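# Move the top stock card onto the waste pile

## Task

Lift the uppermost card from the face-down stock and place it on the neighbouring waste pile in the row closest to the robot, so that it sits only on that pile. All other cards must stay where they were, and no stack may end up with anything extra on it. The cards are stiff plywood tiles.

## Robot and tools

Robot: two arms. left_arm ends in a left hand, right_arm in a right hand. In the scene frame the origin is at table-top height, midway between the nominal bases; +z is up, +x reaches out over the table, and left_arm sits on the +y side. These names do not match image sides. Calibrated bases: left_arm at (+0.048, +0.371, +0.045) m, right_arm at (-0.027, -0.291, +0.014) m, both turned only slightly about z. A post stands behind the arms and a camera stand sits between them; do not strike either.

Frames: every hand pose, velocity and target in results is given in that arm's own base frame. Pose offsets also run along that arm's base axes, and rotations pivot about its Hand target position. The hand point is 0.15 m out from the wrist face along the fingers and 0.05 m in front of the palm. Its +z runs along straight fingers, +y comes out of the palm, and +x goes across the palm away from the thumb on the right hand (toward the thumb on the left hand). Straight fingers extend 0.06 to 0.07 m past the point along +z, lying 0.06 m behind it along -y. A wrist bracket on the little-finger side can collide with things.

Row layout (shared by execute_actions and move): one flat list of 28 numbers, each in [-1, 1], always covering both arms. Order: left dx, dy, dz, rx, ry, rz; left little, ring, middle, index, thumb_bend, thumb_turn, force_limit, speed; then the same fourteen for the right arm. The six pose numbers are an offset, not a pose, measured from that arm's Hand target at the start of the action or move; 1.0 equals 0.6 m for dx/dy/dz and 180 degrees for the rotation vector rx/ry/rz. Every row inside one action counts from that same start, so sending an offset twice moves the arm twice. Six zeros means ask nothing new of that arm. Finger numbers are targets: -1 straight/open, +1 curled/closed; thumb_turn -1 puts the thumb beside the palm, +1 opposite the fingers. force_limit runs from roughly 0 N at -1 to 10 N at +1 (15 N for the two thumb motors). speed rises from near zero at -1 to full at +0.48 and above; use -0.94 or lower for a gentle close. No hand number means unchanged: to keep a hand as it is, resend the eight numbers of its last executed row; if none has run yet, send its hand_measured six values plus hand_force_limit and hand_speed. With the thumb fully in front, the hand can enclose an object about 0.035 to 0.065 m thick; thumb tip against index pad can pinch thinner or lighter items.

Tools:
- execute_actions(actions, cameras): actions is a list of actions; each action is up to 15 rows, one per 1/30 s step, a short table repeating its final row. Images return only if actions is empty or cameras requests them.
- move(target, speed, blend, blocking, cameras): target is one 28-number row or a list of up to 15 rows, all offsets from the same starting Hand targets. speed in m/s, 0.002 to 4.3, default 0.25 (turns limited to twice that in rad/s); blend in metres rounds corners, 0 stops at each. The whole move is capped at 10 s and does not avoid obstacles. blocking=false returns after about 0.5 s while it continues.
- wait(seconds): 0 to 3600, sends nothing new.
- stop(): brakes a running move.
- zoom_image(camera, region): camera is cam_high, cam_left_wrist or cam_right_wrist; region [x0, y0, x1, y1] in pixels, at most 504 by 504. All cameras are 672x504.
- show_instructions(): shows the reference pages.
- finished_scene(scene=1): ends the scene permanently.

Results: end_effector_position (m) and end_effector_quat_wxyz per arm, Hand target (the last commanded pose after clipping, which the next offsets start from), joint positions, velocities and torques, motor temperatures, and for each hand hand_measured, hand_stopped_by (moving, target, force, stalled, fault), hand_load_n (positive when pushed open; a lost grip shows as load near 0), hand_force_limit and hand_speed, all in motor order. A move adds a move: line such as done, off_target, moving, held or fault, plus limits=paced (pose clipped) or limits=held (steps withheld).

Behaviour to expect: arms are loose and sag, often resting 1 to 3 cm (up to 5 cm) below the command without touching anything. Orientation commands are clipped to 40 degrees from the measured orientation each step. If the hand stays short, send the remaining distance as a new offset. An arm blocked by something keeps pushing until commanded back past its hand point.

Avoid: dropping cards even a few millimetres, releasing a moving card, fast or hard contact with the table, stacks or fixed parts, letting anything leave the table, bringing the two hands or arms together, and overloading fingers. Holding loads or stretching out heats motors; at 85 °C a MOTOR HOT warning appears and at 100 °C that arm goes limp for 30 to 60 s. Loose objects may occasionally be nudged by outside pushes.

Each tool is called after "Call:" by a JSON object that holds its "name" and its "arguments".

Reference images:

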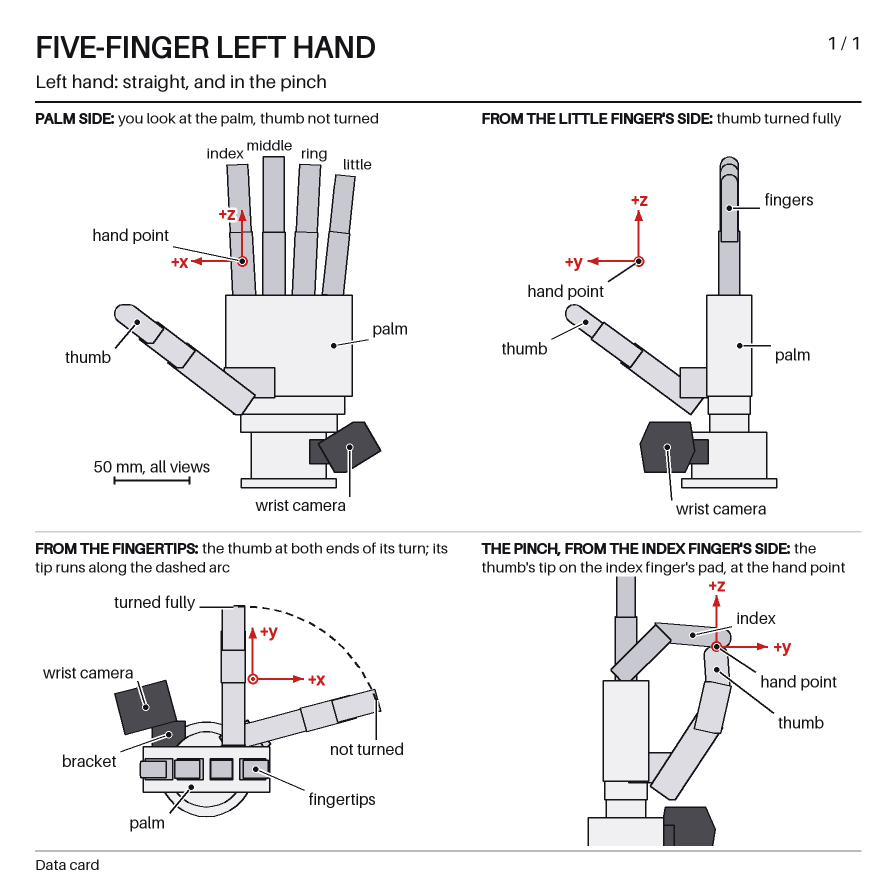

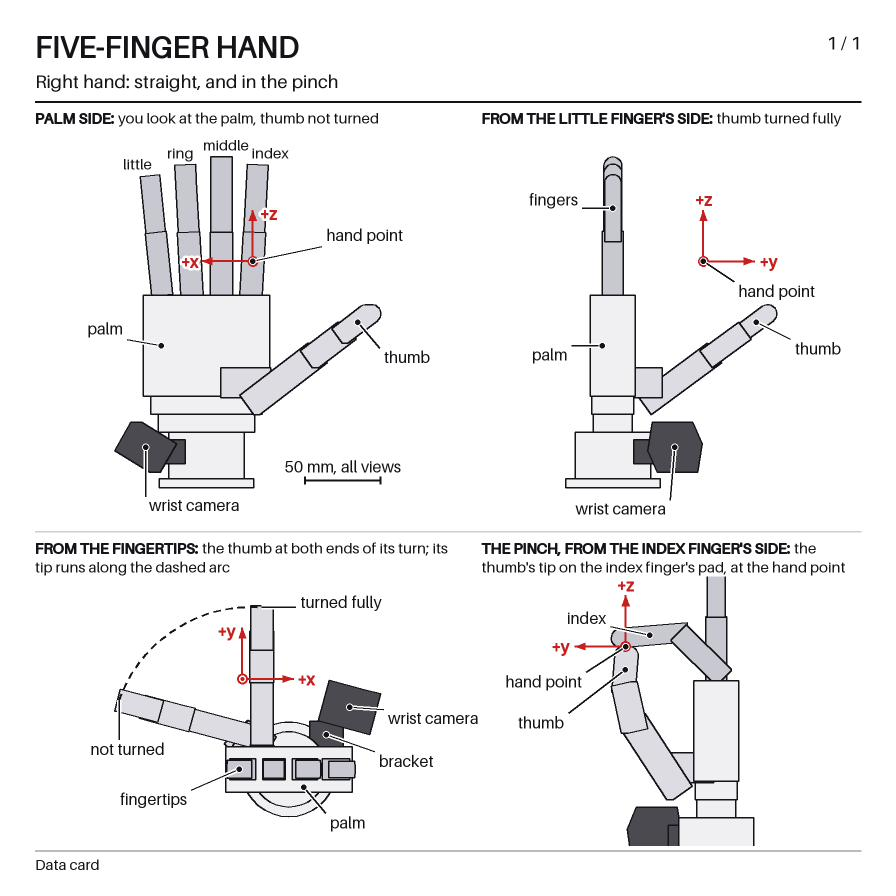

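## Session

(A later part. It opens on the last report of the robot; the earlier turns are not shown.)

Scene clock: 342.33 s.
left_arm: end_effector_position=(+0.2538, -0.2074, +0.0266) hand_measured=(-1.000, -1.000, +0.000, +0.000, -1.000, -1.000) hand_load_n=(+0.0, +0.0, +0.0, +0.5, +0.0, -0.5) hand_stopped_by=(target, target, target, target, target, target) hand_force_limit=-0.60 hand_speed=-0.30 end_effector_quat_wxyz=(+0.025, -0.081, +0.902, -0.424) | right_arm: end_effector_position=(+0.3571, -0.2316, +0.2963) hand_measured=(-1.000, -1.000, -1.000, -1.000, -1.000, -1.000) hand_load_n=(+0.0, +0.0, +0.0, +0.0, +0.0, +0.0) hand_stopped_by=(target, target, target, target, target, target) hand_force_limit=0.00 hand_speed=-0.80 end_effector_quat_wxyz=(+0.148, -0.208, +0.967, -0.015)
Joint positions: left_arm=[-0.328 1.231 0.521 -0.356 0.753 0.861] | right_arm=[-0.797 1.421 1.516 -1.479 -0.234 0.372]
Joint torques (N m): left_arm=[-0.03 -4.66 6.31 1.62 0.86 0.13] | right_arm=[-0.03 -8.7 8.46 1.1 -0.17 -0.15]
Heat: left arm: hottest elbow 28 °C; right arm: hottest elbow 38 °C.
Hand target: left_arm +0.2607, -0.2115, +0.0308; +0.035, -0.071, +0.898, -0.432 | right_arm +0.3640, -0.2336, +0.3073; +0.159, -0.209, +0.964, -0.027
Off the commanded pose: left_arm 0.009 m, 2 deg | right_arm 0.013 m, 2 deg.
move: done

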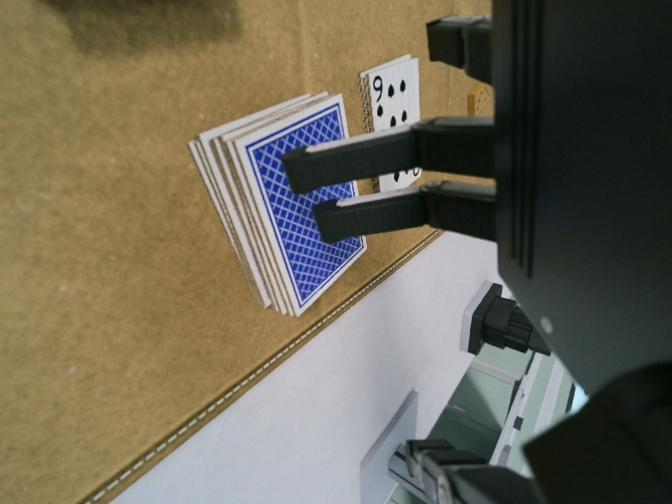

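Call:
{"name": "move", "arguments": {"target": [0,0,-0.0083,0,0,0,-1,-1,0,0,-1,-1,-0.6,-0.3, 0,0,0,0,0,0,-1,-1,-1,-1,-1,-1,0,-0.8], "cameras": ["cam_left_wrist"], "speed": 0.03}}

Call:
{"name": "zoom_image", "arguments": {"camera": "cam_left_wrist", "region": [150, 50, 486, 302]}}

Scene clock: 353.77 s.
left_arm: end_effector_position=(+0.2542, -0.2075, +0.0221) hand_measured=(-1.000, -1.000, +0.000, +0.000, -1.000, -1.000) hand_load_n=(+0.0, +0.0, +0.5, +0.0, +0.0, +0.0) hand_stopped_by=(target, target, target, target, target, target) hand_force_limit=-0.60 hand_speed=-0.30 end_effector_quat_wxyz=(+0.026, -0.081, +0.901, -0.424) | right_arm: end_effector_position=(+0.3571, -0.2316, +0.2963) hand_measured=(-1.000, -1.000, -1.000, -1.000, -1.000, -1.000) hand_load_n=(+0.0, +0.0, +0.0, +0.0, +0.0, +0.0) hand_stopped_by=(target, target, target, target, target, target) hand_force_limit=0.00 hand_speed=-0.80 end_effector_quat_wxyz=(+0.148, -0.208, +0.967, -0.015)
Joint positions: left_arm=[-0.328 1.243 0.514 -0.336 0.753 0.861] | right_arm=[-0.797 1.421 1.516 -1.479 -0.234 0.372]
Joint torques (N m): left_arm=[-0.03 -4.6 6.19 1.63 0.86 0.13] | right_arm=[-0.03 -8.76 8.38 1.2 -0.16 -0.14]
Heat: left arm: hottest elbow 28 °C; right arm: hottest elbow 38 °C.
Hand target: left_arm +0.2607, -0.2115, +0.0258; +0.035, -0.071, +0.898, -0.432 | right_arm +0.3640, -0.2336, +0.3073; +0.159, -0.209, +0.964, -0.027
Off the commanded pose: left_arm 0.009 m, 2 deg | right_arm 0.013 m, 2 deg.
move: done

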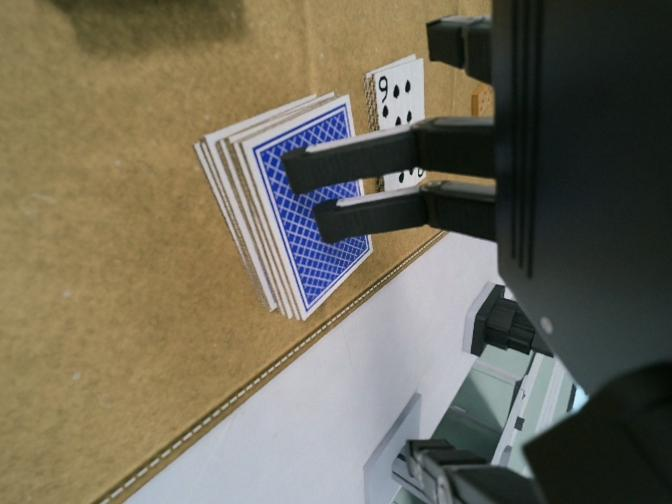

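Scaled by 1.500 from the camera's image (finer frame: 960x720).

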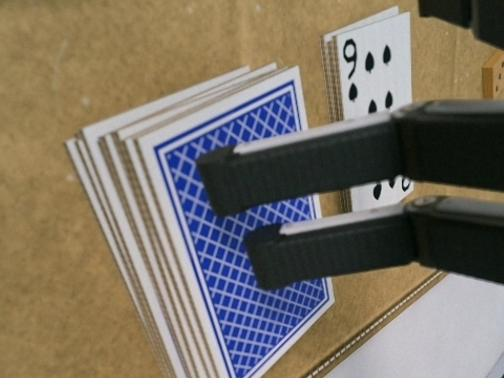

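Call:
{"name": "move", "arguments": {"target": [0,0,-0.0083,0,0,0,-1,-1,0,0,-1,-1,-0.6,-0.3, 0,0,0,0,0,0,-1,-1,-1,-1,-1,-1,0,-0.8], "cameras": ["cam_left_wrist"], "speed": 0.03}}

Scene clock: 358.90 s.
left_arm: end_effector_position=(+0.2543, -0.2075, +0.0172) hand_measured=(-1.000, -1.000, +0.000, +0.000, -1.000, -1.000) hand_load_n=(+0.0, +0.0, +0.0, +0.0, +0.0, -0.5) hand_stopped_by=(target, target, target, target, target, target) hand_force_limit=-0.60 hand_speed=-0.30 end_effector_quat_wxyz=(+0.026, -0.081, +0.901, -0.424) | right_arm: end_effector_position=(+0.3571, -0.2316, +0.2963) hand_measured=(-1.000, -1.000, -1.000, -1.000, -1.000, -1.000) hand_load_n=(+0.0, +0.0, +0.0, +0.0, +0.0, +0.0) hand_stopped_by=(target, target, target, target, target, target) hand_force_limit=0.00 hand_speed=-0.80 end_effector_quat_wxyz=(+0.148, -0.208, +0.967, -0.015)
Joint positions: left_arm=[-0.328 1.257 0.508 -0.316 0.753 0.861] | right_arm=[-0.797 1.421 1.516 -1.479 -0.234 0.372]
Joint torques (N m): left_arm=[-0.03 -4.72 6.08 1.63 0.86 0.13] | right_arm=[0.32 -8.7 8.32 1.06 -0.12 -0.13]
Heat: left arm: hottest elbow 28 °C; right arm: hottest elbow 38 °C.
Hand target: left_arm +0.2607, -0.2115, +0.0208; +0.035, -0.071, +0.898, -0.432 | right_arm +0.3640, -0.2336, +0.3073; +0.159, -0.209, +0.964, -0.027
Off the commanded pose: left_arm 0.008 m, 2 deg | right_arm 0.013 m, 2 deg.
move: done

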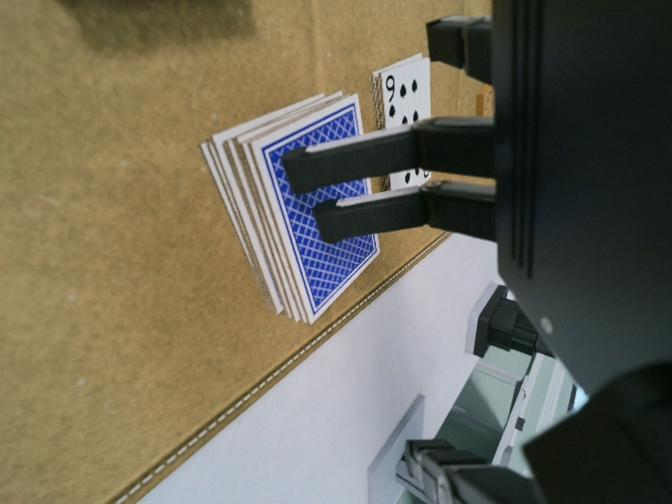

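Call:
{"name": "move", "arguments": {"target": [0,-0.004,-0.0083,0,0,0,-1,-1,0,0,-1,-1,-0.6,-0.3, 0,0,0,0,0,0,-1,-1,-1,-1,-1,-1,0,-0.8], "cameras": ["cam_left_wrist"], "speed": 0.03}}

Call:
{"name": "zoom_image", "arguments": {"camera": "cam_left_wrist", "region": [200, 80, 452, 332]}}

Scene clock: 374.27 s.
left_arm: end_effector_position=(+0.2559, -0.2081, +0.0124) hand_measured=(-1.000, -1.000, +0.000, +0.000, -1.000, -1.000) hand_load_n=(+0.0, +0.0, +0.0, +0.0, +0.0, +0.0) hand_stopped_by=(target, target, target, target, target, target) hand_force_limit=-0.60 hand_speed=-0.30 end_effector_quat_wxyz=(+0.028, -0.079, +0.901, -0.426) | right_arm: end_effector_position=(+0.3571, -0.2316, +0.2963) hand_measured=(-1.000, -1.000, -1.000, -1.000, -1.000, -1.000) hand_load_n=(+0.0, +0.0, +0.5, +0.0, +0.0, +0.0) hand_stopped_by=(target, target, target, target, target, target) hand_force_limit=0.00 hand_speed=-0.80 end_effector_quat_wxyz=(+0.148, -0.208, +0.967, -0.015)
Joint positions: left_arm=[-0.328 1.273 0.502 -0.288 0.753 0.861] | right_arm=[-0.797 1.421 1.516 -1.479 -0.234 0.372]
Joint torques (N m): left_arm=[-0.73 -4.84 5.97 1.63 0.69 0.04] | right_arm=[0.32 -8.82 8.25 1.07 -0.1 -0.14]
Heat: left arm: hottest elbow 28 °C; right arm: hottest elbow 38 °C.
Hand target: left_arm +0.2607, -0.2139, +0.0159; +0.035, -0.071, +0.898, -0.432 | right_arm +0.3640, -0.2336, +0.3073; +0.159, -0.209, +0.964, -0.027
Off the commanded pose: left_arm 0.008 m, 2 deg | right_arm 0.013 m, 2 deg.
move: done

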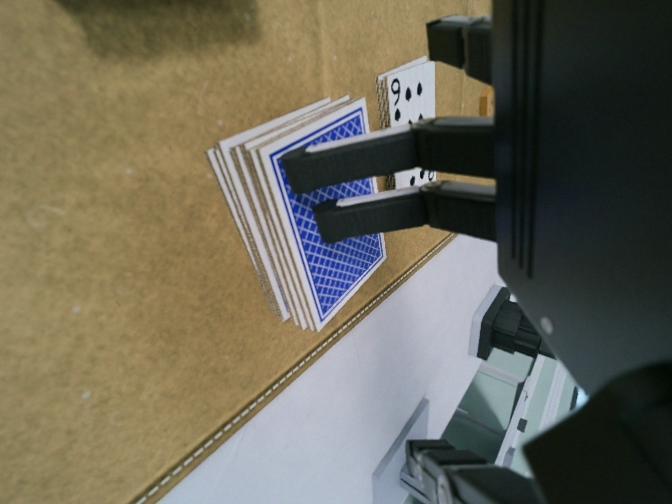

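Scaled by 2.000 from the camera's image (finer frame: 960x720).

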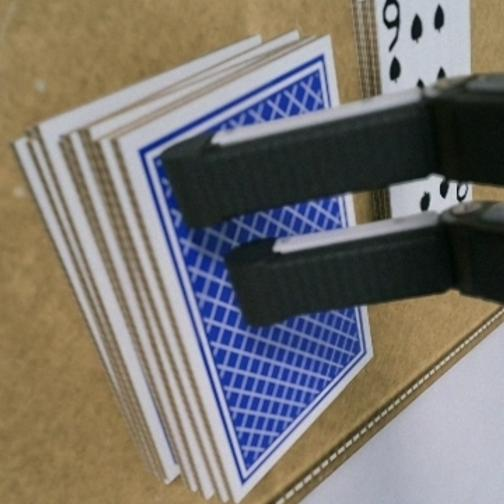

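Call:
{"name": "move", "arguments": {"target": [0.003,-0.0217,0.004,0,0,0,-1,-1,0,0,-1,-1,-0.6,-0.3, 0,0,0,0,0,0,-1,-1,-1,-1,-1,-1,0,-0.8], "cameras": ["cam_left_wrist"], "speed": 0.05}}

Call:
{"name": "zoom_image", "arguments": {"camera": "cam_left_wrist", "region": [200, 80, 452, 332]}}

Scene clock: 387.83 s.
left_arm: end_effector_position=(+0.2534, -0.2189, +0.0122) hand_measured=(-1.000, -1.000, +0.000, +0.000, -1.000, -1.000) hand_load_n=(+0.0, +0.0, +0.0, +0.0, +0.0, -0.5) hand_stopped_by=(target, target, target, target, target, target) hand_force_limit=-0.60 hand_speed=-0.30 end_effector_quat_wxyz=(+0.027, -0.075, +0.901, -0.426) | right_arm: end_effector_position=(+0.3571, -0.2316, +0.2963) hand_measured=(-1.000, -1.000, -1.000, -1.000, -1.000, -1.000) hand_load_n=(+0.0, +0.0, +0.0, +0.0, +0.0, +0.0) hand_stopped_by=(target, target, target, target, target, target) hand_force_limit=0.00 hand_speed=-0.80 end_effector_quat_wxyz=(+0.148, -0.208, +0.967, -0.015)
Joint positions: left_arm=[-0.366 1.277 0.502 -0.259 0.738 0.827] | right_arm=[-0.797 1.421 1.516 -1.479 -0.234 0.372]
Joint torques (N m): left_arm=[-1.03 -4.72 6.87 1.62 0.41 -0.08] | right_arm=[0.26 -8.41 8.4 0.92 -0.16 -0.12]
Heat: left arm: hottest elbow 28 °C; right arm: hottest elbow 38 °C.
Hand target: left_arm +0.2625, -0.2270, +0.0183; +0.035, -0.071, +0.898, -0.432 | right_arm +0.3640, -0.2336, +0.3073; +0.159, -0.209, +0.964, -0.027
Off the commanded pose: left_arm 0.014 m, 1 deg | right_arm 0.013 m, 2 deg.
move: off_target (left_arm)

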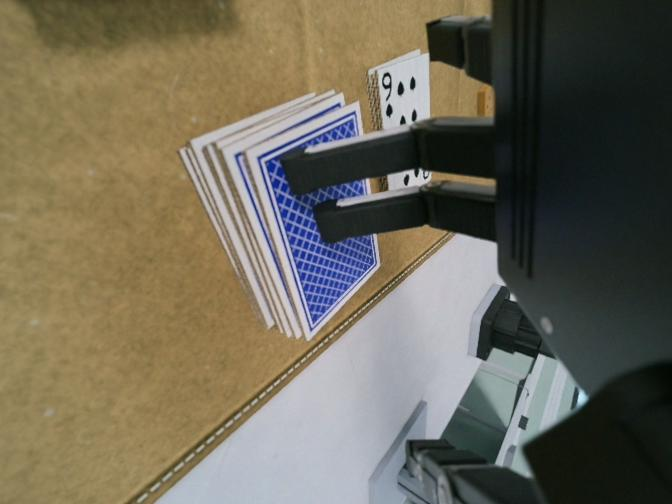

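Scaled by 2.000 from the camera's image (finer frame: 960x720).

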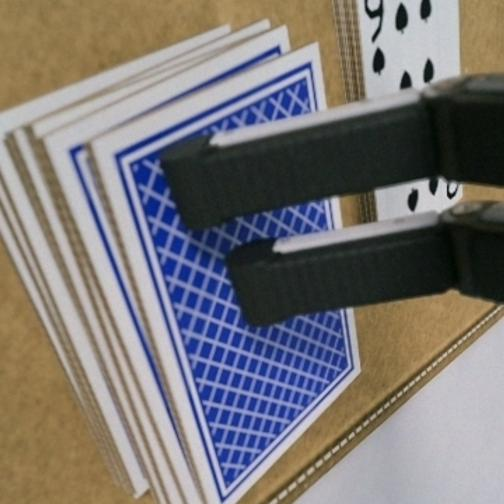

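Call:
{"name": "move", "arguments": {"target": [-0.035,0.0,0.0,0,0,0,-1,-1,0,0,-1,-1,-0.6,-0.3, 0,0,0,0,0,0,-1,-1,-1,-1,-1,-1,0,-0.8], "cameras": ["cam_left_wrist"], "speed": 0.04}}

Call:
{"name": "zoom_image", "arguments": {"camera": "cam_left_wrist", "region": [200, 80, 452, 332]}}

Scene clock: 400.43 s.
left_arm: end_effector_position=(+0.2388, -0.2197, +0.0118) hand_measured=(-1.000, -1.000, +0.000, +0.000, -1.000, -1.000) hand_load_n=(+0.0, +0.0, -0.5, +0.0, +0.0, +0.0) hand_stopped_by=(target, target, target, target, target, target) hand_force_limit=-0.60 hand_speed=-0.30 end_effector_quat_wxyz=(+0.027, -0.077, +0.902, -0.425) | right_arm: end_effector_position=(+0.3571, -0.2316, +0.2963) hand_measured=(-1.000, -1.000, -1.000, -1.000, -1.000, -1.000) hand_load_n=(+0.0, +0.0, +0.0, +0.0, +0.0, +0.0) hand_stopped_by=(target, target, target, target, target, target) hand_force_limit=0.00 hand_speed=-0.80 end_effector_quat_wxyz=(+0.148, -0.208, +0.967, -0.015)
Joint positions: left_arm=[-0.389 1.236 0.465 -0.246 0.722 0.797] | right_arm=[-0.797 1.421 1.516 -1.479 -0.234 0.372]
Joint torques (N m): left_arm=[-1.14 -5.42 5.83 1.65 0.39 -0.07] | right_arm=[0.09 -8.59 8.32 1.05 -0.17 -0.13]
Heat: left arm: hottest elbow 28 °C; right arm: hottest elbow 38 °C.
Hand target: left_arm +0.2415, -0.2270, +0.0183; +0.035, -0.071, +0.898, -0.432 | right_arm +0.3640, -0.2336, +0.3073; +0.159, -0.209, +0.964, -0.027
Off the commanded pose: left_arm 0.010 m, 1 deg | right_arm 0.013 m, 2 deg.
move: done

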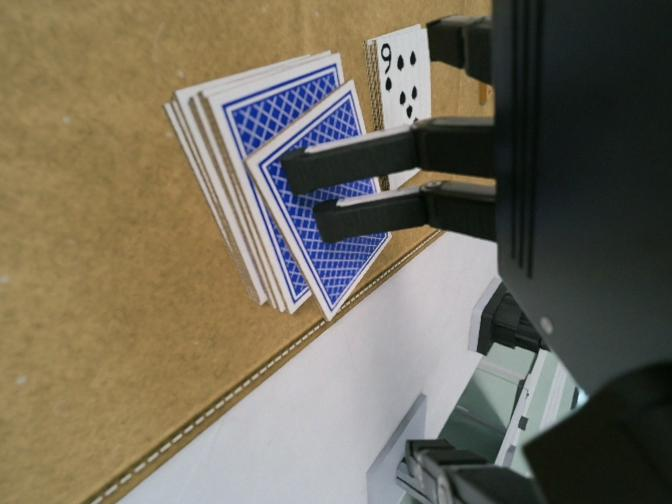

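Scaled by 2.000 from the camera's image (finer frame: 960x720).

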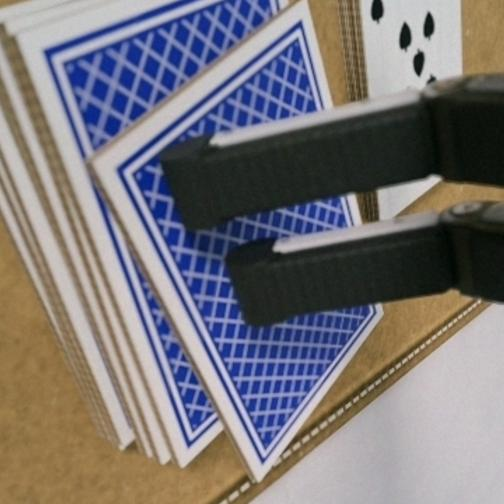

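Call:
{"name": "move", "arguments": {"target": [-0.033,0.003,0.0,0,0,0,-1,-1,0,0,-1,-1,-0.6,-0.3, 0,0,0,0,0,0,-1,-1,-1,-1,-1,-1,0,-0.8], "cameras": ["all"], "speed": 0.04}}

Call:
{"name": "zoom_image", "arguments": {"camera": "cam_left_wrist", "region": [170, 30, 474, 334]}}

Call:
{"name": "zoom_image", "arguments": {"camera": "cam_high", "region": [325, 210, 445, 300]}}

Scene clock: 409.07 s.
left_arm: end_effector_position=(+0.2195, -0.2180, +0.0124) hand_measured=(-1.000, -1.000, +0.000, +0.000, -1.000, -1.000) hand_load_n=(+0.0, +0.0, +0.0, +0.0, +0.0, -0.5) hand_stopped_by=(target, target, target, target, target, target) hand_force_limit=-0.60 hand_speed=-0.30 end_effector_quat_wxyz=(+0.028, -0.077, +0.902, -0.424) | right_arm: end_effector_position=(+0.3571, -0.2316, +0.2963) hand_measured=(-1.000, -1.000, -1.000, -1.000, -1.000, -1.000) hand_load_n=(+0.0, +0.0, +0.0, +0.0, +0.0, +0.0) hand_stopped_by=(target, target, target, target, target, target) hand_force_limit=0.00 hand_speed=-0.80 end_effector_quat_wxyz=(+0.148, -0.208, +0.967, -0.015)
Joint positions: left_arm=[-0.412 1.171 0.418 -0.244 0.708 0.771] | right_arm=[-0.797 1.421 1.516 -1.479 -0.234 0.372]
Joint torques (N m): left_arm=[-1.14 -4.66 5.94 1.68 0.37 -0.08] | right_arm=[-0.09 -8.53 8.35 1.14 -0.15 -0.15]
Heat: left arm: hottest elbow 27 °C; right arm: hottest elbow 38 °C.
Hand target: left_arm +0.2217, -0.2252, +0.0183; +0.035, -0.071, +0.898, -0.432 | right_arm +0.3640, -0.2336, +0.3073; +0.159, -0.209, +0.964, -0.027
Off the commanded pose: left_arm 0.010 m, 1 deg | right_arm 0.013 m, 2 deg.
move: done

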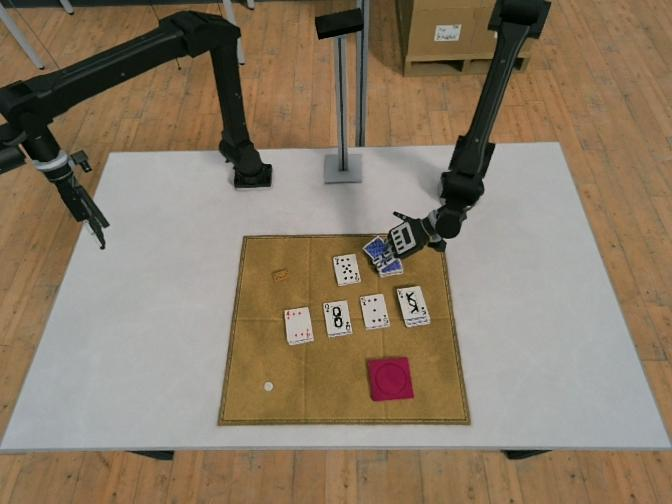

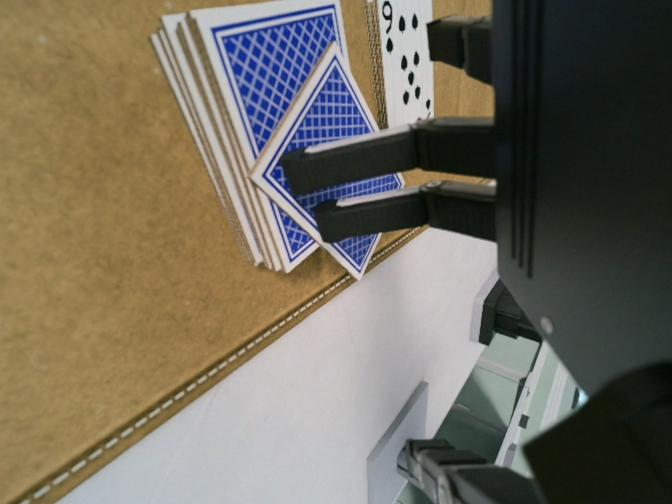

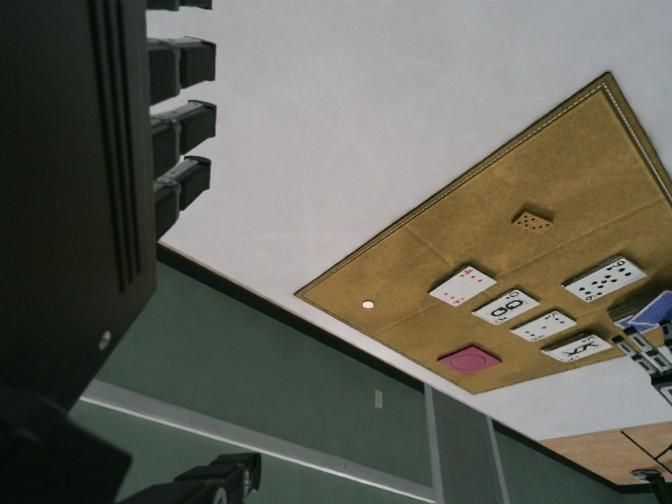

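Scaled by 1.658 from the camera's image (finer frame: 960x720).

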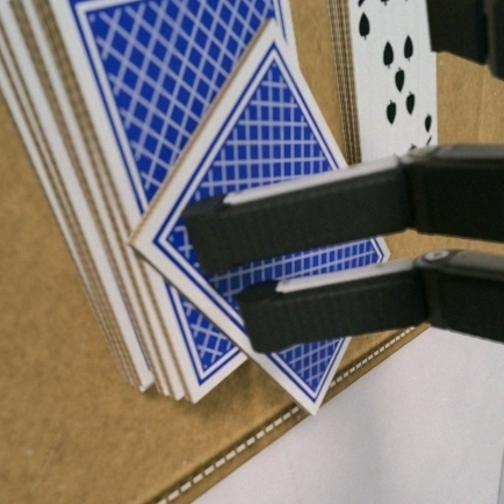

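Scaled by 4.200 from the camera's image (finer frame: 960x720).

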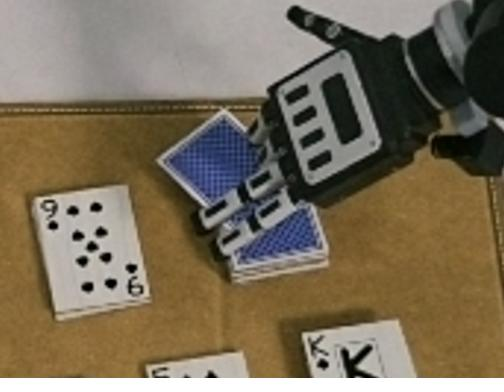

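Call:
{"name": "move", "arguments": {"target": [0,0,0.05,0,0,0,-1,-1,0,0,-1,-1,-0.6,-0.3, 0,0,0,0,0,0,-1,-1,-1,-1,-1,-1,0,-0.8], "cameras": ["all"], "speed": 0.06}}

Call:
{"name": "zoom_image", "arguments": {"camera": "cam_left_wrist", "region": [100, 0, 436, 252]}}

Call:
{"name": "zoom_image", "arguments": {"camera": "cam_high", "region": [325, 210, 445, 300]}}

Scene clock: 457.73 s.
left_arm: end_effector_position=(+0.2092, -0.2141, +0.0301) hand_measured=(-1.000, -1.000, +0.000, +0.000, -1.000, -1.000) hand_load_n=(+0.0, +0.0, +0.0, +0.0, +0.0, +0.0) hand_stopped_by=(target, target, target, target, target, target) hand_force_limit=-0.60 hand_speed=-0.30 end_effector_quat_wxyz=(+0.023, -0.080, +0.903, -0.422) | right_arm: end_effector_position=(+0.3571, -0.2316, +0.2963) hand_measured=(-1.000, -1.000, -1.000, -1.000, -1.000, -1.000) hand_load_n=(+0.0, +0.0, +0.0, +0.0, +0.0, -0.5) hand_stopped_by=(target, target, target, target, target, target) hand_force_limit=0.00 hand_speed=-0.80 end_effector_quat_wxyz=(+0.148, -0.208, +0.967, -0.015)
Joint positions: left_arm=[-0.414 1.088 0.427 -0.348 0.708 0.768] | right_arm=[-0.797 1.421 1.516 -1.479 -0.234 0.372]
Joint torques (N m): left_arm=[-1.14 -4.01 9.05 0.55 0.41 -0.05] | right_arm=[0.32 -8.47 8.38 0.94 -0.18 -0.15]
Heat: left arm: hottest elbow 28 °C; right arm: hottest elbow 38 °C.
Hand target: left_arm +0.2217, -0.2252, +0.0483; +0.035, -0.071, +0.898, -0.432 | right_arm +0.3640, -0.2336, +0.3073; +0.159, -0.209, +0.964, -0.027
Off the commanded pose: left_arm 0.025 m, 2 deg | right_arm 0.013 m, 2 deg.
move: off_target (left_arm)

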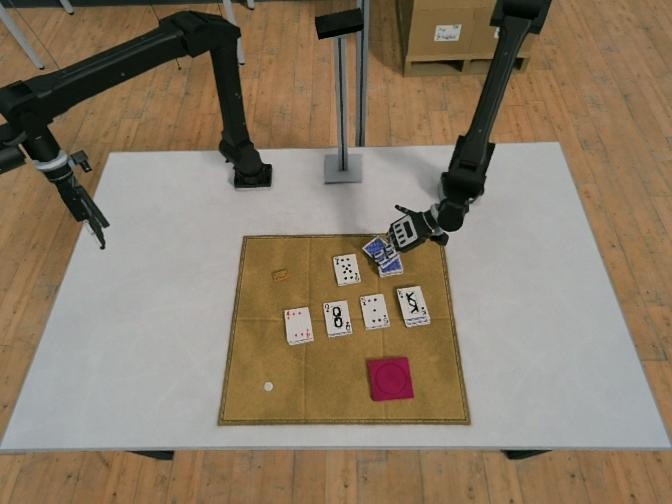

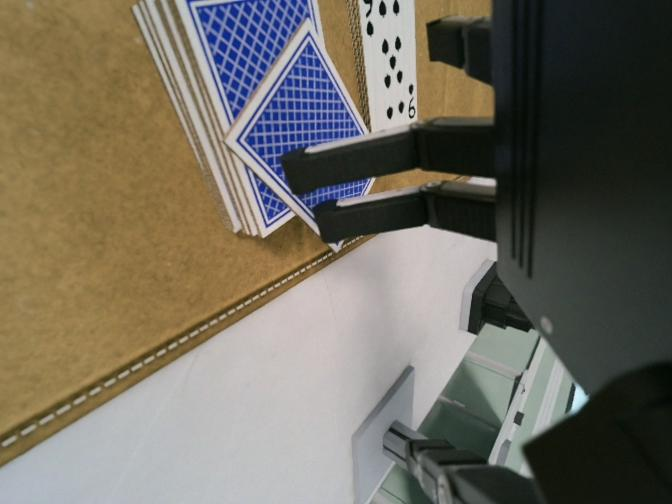

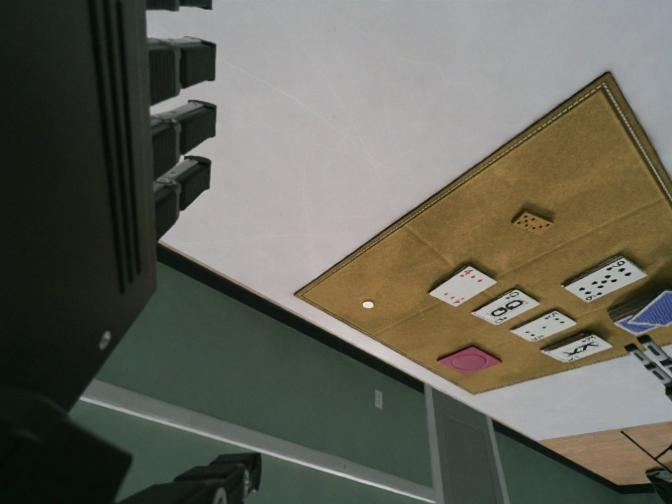

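Scaled by 1.500 from the camera's image (finer frame: 960x720).

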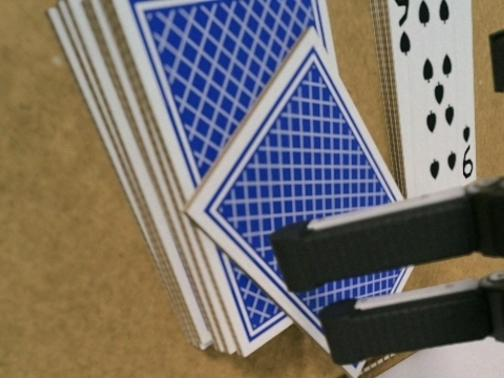

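Scaled by 4.200 from the camera's image (finer frame: 960x720).

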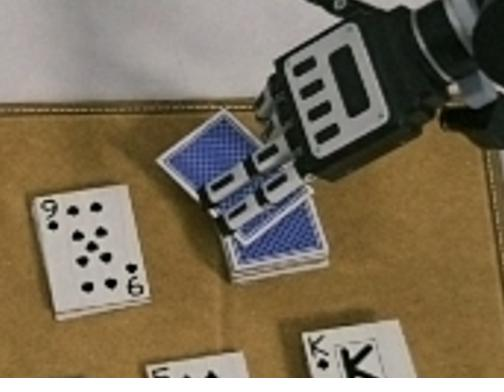

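Call:
{"name": "move", "arguments": {"target": [-0.0145,-0.123,0.016,0.0171,-0.0384,0.1624,-1,-1,-0.3,-0.3,-1,1,-0.6,-0.3, 0,0,0,0,0,0,-1,-1,-1,-1,-1,-1,0,-0.8], "cameras": ["all"], "speed": 0.12}}

Call:
{"name": "zoom_image", "arguments": {"camera": "cam_left_wrist", "region": [0, 0, 504, 378]}}

Call:
{"name": "zoom_image", "arguments": {"camera": "cam_high", "region": [325, 190, 445, 300]}}

Scene clock: 563.17 s.
left_arm: end_effector_position=(+0.2025, -0.2845, +0.0416) hand_measured=(-1.000, -1.000, -0.300, -0.300, -1.000, +1.000) hand_load_n=(+0.0, +0.0, +0.0, +0.0, +0.0, +0.0) hand_stopped_by=(target, target, target, target, target, target) hand_force_limit=-0.60 hand_speed=-0.30 end_effector_quat_wxyz=(+0.189, -0.268, +0.870, -0.368) | right_arm: end_effector_position=(+0.3571, -0.2316, +0.2963) hand_measured=(-1.000, -1.000, -1.000, -1.000, -1.000, -1.000) hand_load_n=(+0.0, +0.0, +0.0, +0.0, +0.0, +0.0) hand_stopped_by=(target, target, target, target, target, target) hand_force_limit=0.00 hand_speed=-0.80 end_effector_quat_wxyz=(+0.148, -0.208, +0.967, -0.015)
Joint positions: left_arm=[-0.935 1.003 0.392 -0.112 -0.103 0.085] | right_arm=[-0.797 1.421 1.516 -1.479 -0.234 0.372]
Joint torques (N m): left_arm=[-1.03 -2.49 8.65 2.41 -0.21 -0.04] | right_arm=[0.21 -8.7 8.36 1.03 -0.15 -0.14]
Heat: left arm: hottest elbow 30 °C; right arm: hottest elbow 39 °C.
Hand target: left_arm +0.2130, -0.2990, +0.0579; +0.198, -0.268, +0.859, -0.389 | right_arm +0.3640, -0.2336, +0.3073; +0.159, -0.209, +0.964, -0.027
Off the commanded pose: left_arm 0.024 m, 3 deg | right_arm 0.013 m, 2 deg.
move: off_target (left_arm)

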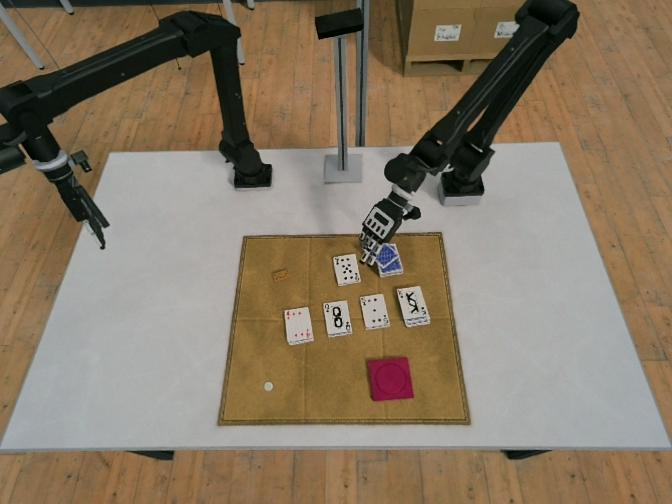

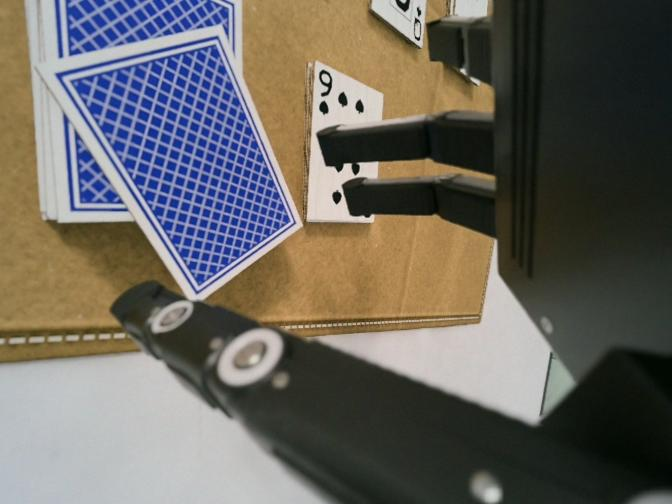

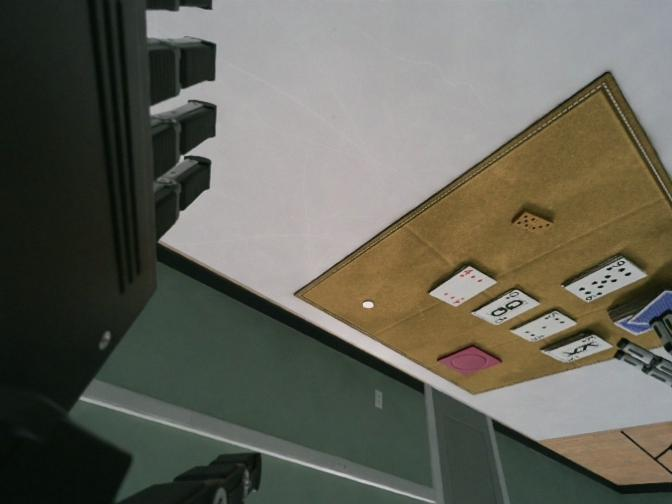

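Scaled by 1.000.

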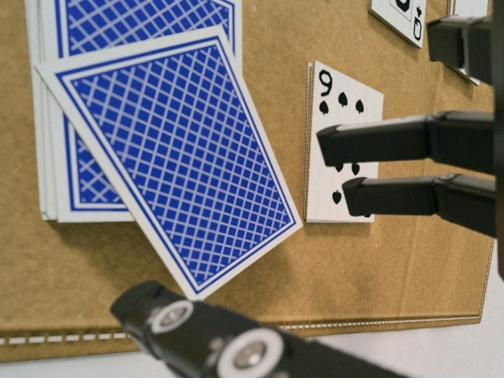

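Scaled by 4.200 from the camera's image (finer frame: 960x720).

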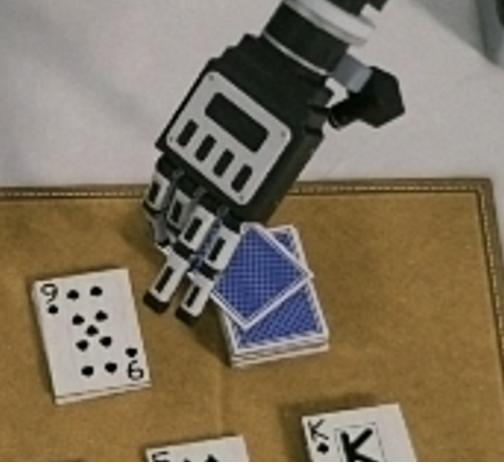

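Call:
{"name": "move", "arguments": {"target": [-0.003,-0.002,-0.058,0,0,0.012,-1,-1,-0.3,-0.3,-1,1,-0.6,-0.3, 0,0,0,0,0,0,-1,-1,-1,-1,-1,-1,0,-0.8], "cameras": ["cam_left_wrist"], "speed": 0.06}}

Scene clock: 596.87 s.
left_arm: end_effector_position=(+0.2094, -0.2896, +0.0150) hand_measured=(-1.000, -1.000, -0.300, -0.300, -1.000, +1.000) hand_load_n=(+0.0, +0.0, +0.0, +0.0, +0.0, +0.0) hand_stopped_by=(target, target, target, target, target, target) hand_force_limit=-0.60 hand_speed=-0.30 end_effector_quat_wxyz=(+0.202, -0.288, +0.860, -0.369) | right_arm: end_effector_position=(+0.3571, -0.2316, +0.2963) hand_measured=(-1.000, -1.000, -1.000, -1.000, -1.000, -1.000) hand_load_n=(+0.0, +0.0, +0.0, +0.0, -0.5, +0.0) hand_stopped_by=(target, target, target, target, target, target) hand_force_limit=0.00 hand_speed=-0.80 end_effector_quat_wxyz=(+0.148, -0.208, +0.967, -0.015)
Joint positions: left_arm=[-0.949 1.111 0.356 0.043 -0.154 0.045] | right_arm=[-0.797 1.421 1.516 -1.479 -0.234 0.372]
Joint torques (N m): left_arm=[-1.14 -3.37 6.57 2.43 -0.25 -0.06] | right_arm=[0.21 -9.58 8.39 0.85 -0.13 -0.15]
Heat: left arm: hottest elbow 30 °C; right arm: hottest elbow 39 °C.
Hand target: left_arm +0.2112, -0.3002, +0.0231; +0.205, -0.284, +0.854, -0.385 | right_arm +0.3640, -0.2336, +0.3073; +0.159, -0.209, +0.964, -0.027
Off the commanded pose: left_arm 0.013 m, 2 deg | right_arm 0.013 m, 2 deg.
move: off_target (left_arm)

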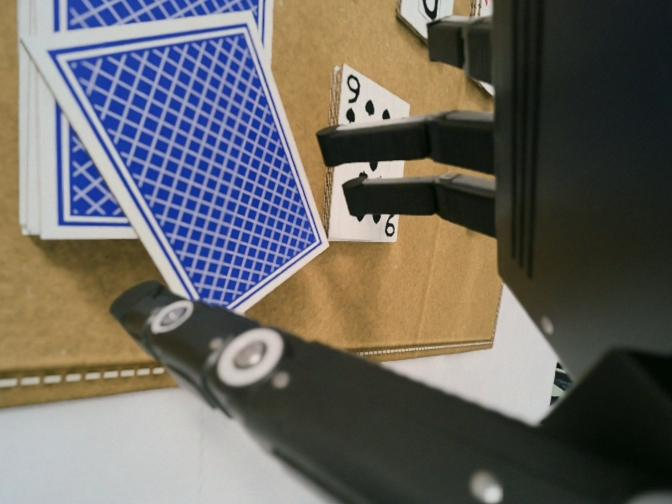

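Call:
{"name": "move", "arguments": {"target": [-0.004,-0.003,-0.0258,0,0,0,-1,-1,-0.3,-0.3,-1,1,-0.6,-0.3, 0,0,0,0,0,0,-1,-1,-1,-1,-1,-1,0,-0.8], "cameras": ["cam_left_wrist","cam_right_wrist"], "speed": 0.04}}

Call:
{"name": "zoom_image", "arguments": {"camera": "cam_left_wrist", "region": [0, 0, 504, 378]}}

Scene clock: 620.10 s.
left_arm: end_effector_position=(+0.2072, -0.2917, +0.0001) hand_measured=(-1.000, -1.000, -0.300, -0.300, -1.000, +1.000) hand_load_n=(+0.0, +0.0, +0.0, +0.0, +0.0, +0.0) hand_stopped_by=(target, target, target, target, target, target) hand_force_limit=-0.60 hand_speed=-0.30 end_effector_quat_wxyz=(+0.202, -0.288, +0.860, -0.370) | right_arm: end_effector_position=(+0.3571, -0.2316, +0.2963) hand_measured=(-1.000, -1.000, -1.000, -1.000, -1.000, -1.000) hand_load_n=(+0.0, +0.0, +0.0, +0.0, +0.0, +0.0) hand_stopped_by=(target, target, target, target, target, target) hand_force_limit=0.00 hand_speed=-0.80 end_effector_quat_wxyz=(+0.148, -0.208, +0.967, -0.015)
Joint positions: left_arm=[-0.961 1.168 0.336 0.12 -0.163 0.037] | right_arm=[-0.797 1.421 1.516 -1.479 -0.234 0.372]
Joint torques (N m): left_arm=[-1.14 -3.66 6.13 2.43 -0.26 -0.05] | right_arm=[0.38 -9 8.32 1.17 -0.12 -0.14]
Heat: left arm: hottest elbow 30 °C; right arm: hottest elbow 39 °C.
Hand target: left_arm +0.2088, -0.3020, +0.0076; +0.205, -0.284, +0.854, -0.385 | right_arm +0.3640, -0.2336, +0.3073; +0.159, -0.209, +0.964, -0.027
Off the commanded pose: left_arm 0.013 m, 2 deg | right_arm 0.013 m, 2 deg.
move: off_target (left_arm)

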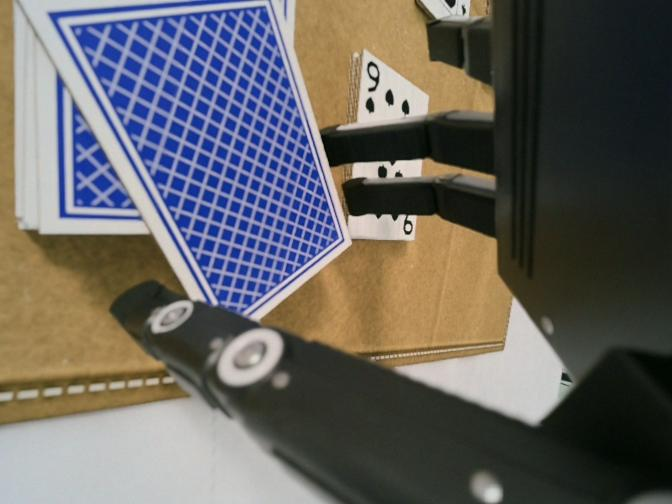

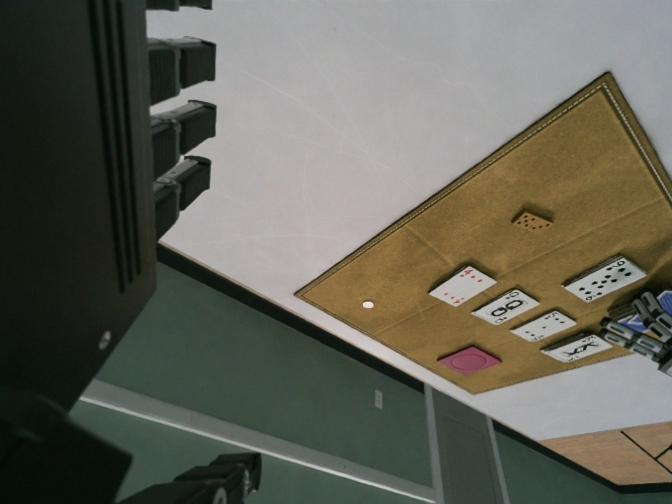

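Scaled by 1.000.

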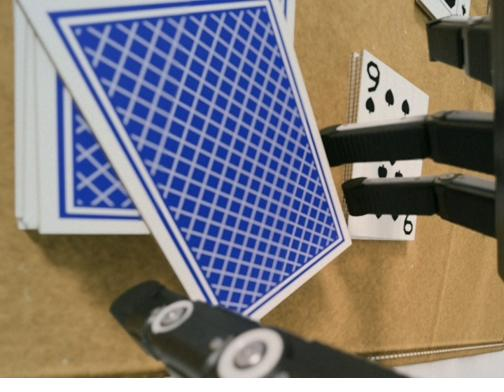

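Call:
{"name": "move", "arguments": {"target": [0.005,-0.006,0,0,0,0,-1,-1,-0.3,-0.3,-1,1,-0.6,-0.3, 0,0,0,0,0,0,-1,-1,-1,-1,-1,-1,0,-0.8], "cameras": ["cam_left_wrist"], "speed": 0.03}}

Scene clock: 640.53 s.
left_arm: end_effector_position=(+0.2067, -0.2911, -0.0038) hand_measured=(-1.000, -1.000, -0.300, -0.300, -1.000, +1.000) hand_load_n=(+0.0, +0.0, +0.0, +0.0, +0.0, +0.0) hand_stopped_by=(target, target, target, target, target, target) hand_force_limit=-0.60 hand_speed=-0.30 end_effector_quat_wxyz=(+0.201, -0.288, +0.862, -0.366) | right_arm: end_effector_position=(+0.3571, -0.2316, +0.2963) hand_measured=(-1.000, -1.000, -1.000, -1.000, -1.000, -1.000) hand_load_n=(+0.0, +0.0, +0.0, +0.0, +0.0, +0.0) hand_stopped_by=(target, target, target, target, target, target) hand_force_limit=0.00 hand_speed=-0.80 end_effector_quat_wxyz=(+0.148, -0.208, +0.967, -0.015)
Joint positions: left_arm=[-0.961 1.182 0.336 0.124 -0.163 0.037] | right_arm=[-0.797 1.421 1.516 -1.479 -0.234 0.372]
Joint torques (N m): left_arm=[-0.97 -3.6 6.84 2.41 -0.19 -0.03] | right_arm=[0.56 -8.7 8.28 0.99 -0.12 -0.12]
Heat: left arm: hottest elbow 29 °C; right arm: hottest elbow 39 °C.
Hand target: left_arm +0.2118, -0.3056, +0.0076; +0.205, -0.284, +0.854, -0.385 | right_arm +0.3640, -0.2336, +0.3073; +0.159, -0.209, +0.964, -0.027
Off the commanded pose: left_arm 0.019 m, 3 deg | right_arm 0.013 m, 2 deg.
move: off_target (left_arm)

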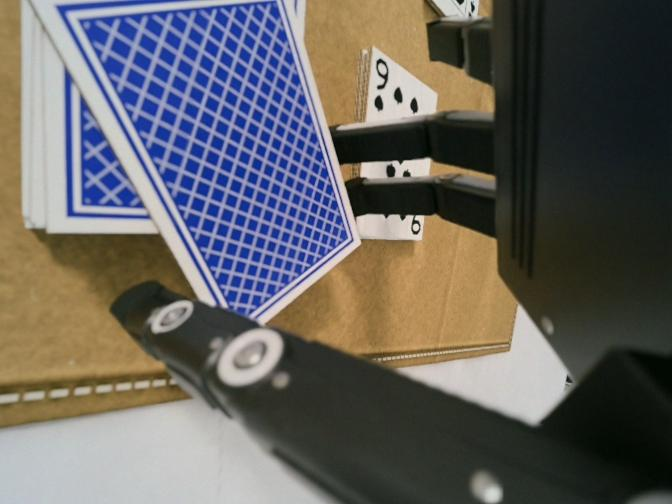

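Call:
{"name": "move", "arguments": {"target": [0.005,-0.007,0.01,0,0,0,-1,-1,-0.3,-0.3,-1,1,-0.6,-0.3, 0,0,0,0,0,0,-1,-1,-1,-1,-1,-1,0,-0.8], "cameras": ["cam_left_wrist"], "speed": 0.05}}

Scene clock: 651.00 s.
left_arm: end_effector_position=(+0.2067, -0.2911, -0.0038) hand_measured=(-1.000, -1.000, -0.300, -0.300, -1.000, +1.000) hand_load_n=(+0.0, +0.0, +0.0, +0.0, +0.0, +0.5) hand_stopped_by=(target, target, target, target, target, target) hand_force_limit=-0.60 hand_speed=-0.30 end_effector_quat_wxyz=(+0.201, -0.288, +0.862, -0.366) | right_arm: end_effector_position=(+0.3571, -0.2316, +0.2963) hand_measured=(-1.000, -1.000, -1.000, -1.000, -1.000, -1.000) hand_load_n=(+0.0, +0.0, +0.0, +0.0, +0.0, +0.0) hand_stopped_by=(target, target, target, target, target, target) hand_force_limit=0.00 hand_speed=-0.80 end_effector_quat_wxyz=(+0.148, -0.208, +0.967, -0.015)
Joint positions: left_arm=[-0.961 1.182 0.336 0.124 -0.163 0.037] | right_arm=[-0.797 1.421 1.516 -1.479 -0.234 0.372]
Joint torques (N m): left_arm=[-0.97 -4.07 8.29 1.32 -0.17 -0.03] | right_arm=[0.15 -8.59 8.35 1.05 -0.1 -0.16]
Heat: left arm: hottest elbow 29 °C; right arm: hottest elbow 39 °C.
Hand target: left_arm +0.2148, -0.3098, +0.0136; +0.205, -0.284, +0.854, -0.385 | right_arm +0.3640, -0.2336, +0.3073; +0.159, -0.209, +0.964, -0.027
Off the commanded pose: left_arm 0.027 m, 3 deg | right_arm 0.013 m, 2 deg.
move: off_target (left_arm)

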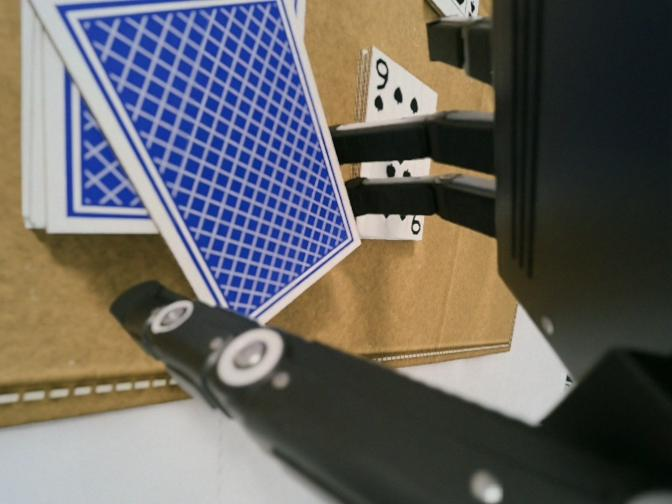

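Call:
{"name": "move", "arguments": {"target": [[-0.0062,0.0083,0.0357,0,0,0,-1,-1,-0.3,-0.3,-1,1,-0.6,-0.3, 0,0,0,0,0,0,-1,-1,-1,-1,-1,-1,0,-0.8],[-0.0062,0.0083,-0.0093,0,0,0,-1,-1,-0.3,-0.3,-1,1,-0.6,-0.3, 0,0,0,0,0,0,-1,-1,-1,-1,-1,-1,0,-0.8]], "cameras": ["cam_left_wrist"], "speed": 0.05}}

Scene clock: 677.73 s.
left_arm: end_effector_position=(+0.2092, -0.2947, +0.0006) hand_measured=(-1.000, -1.000, -0.300, -0.300, -1.000, +1.000) hand_load_n=(+0.0, +0.0, +0.0, +0.0, +0.0, +0.0) hand_stopped_by=(target, target, target, target, target, target) hand_force_limit=-0.60 hand_speed=-0.30 end_effector_quat_wxyz=(+0.202, -0.288, +0.860, -0.370) | right_arm: end_effector_position=(+0.3571, -0.2316, +0.2963) hand_measured=(-1.000, -1.000, -1.000, -1.000, -1.000, -1.000) hand_load_n=(+0.0, +0.0, +0.0, +0.0, +0.0, +0.0) hand_stopped_by=(target, target, target, target, target, target) hand_force_limit=0.00 hand_speed=-0.80 end_effector_quat_wxyz=(+0.148, -0.208, +0.967, -0.015)
Joint positions: left_arm=[-0.961 1.179 0.346 0.121 -0.163 0.037] | right_arm=[-0.797 1.421 1.516 -1.479 -0.234 0.372]
Joint torques (N m): left_arm=[-1.03 -3.78 6.06 2.43 -0.22 -0.03] | right_arm=[0.67 -8.53 8.39 0.98 -0.14 -0.12]
Heat: left arm: hottest elbow 29 °C; right arm: hottest elbow 39 °C.
Hand target: left_arm +0.2111, -0.3048, +0.0080; +0.205, -0.284, +0.854, -0.385 | right_arm +0.3640, -0.2336, +0.3073; +0.159, -0.209, +0.964, -0.027
Off the commanded pose: left_arm 0.013 m, 2 deg | right_arm 0.013 m, 2 deg.
move: off_target (left_arm)

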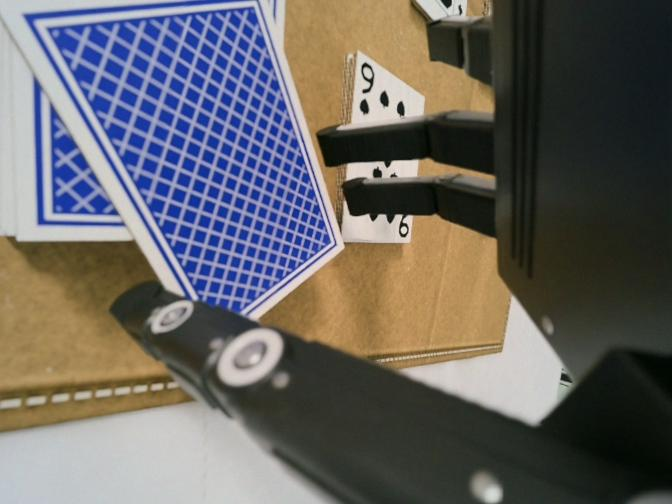

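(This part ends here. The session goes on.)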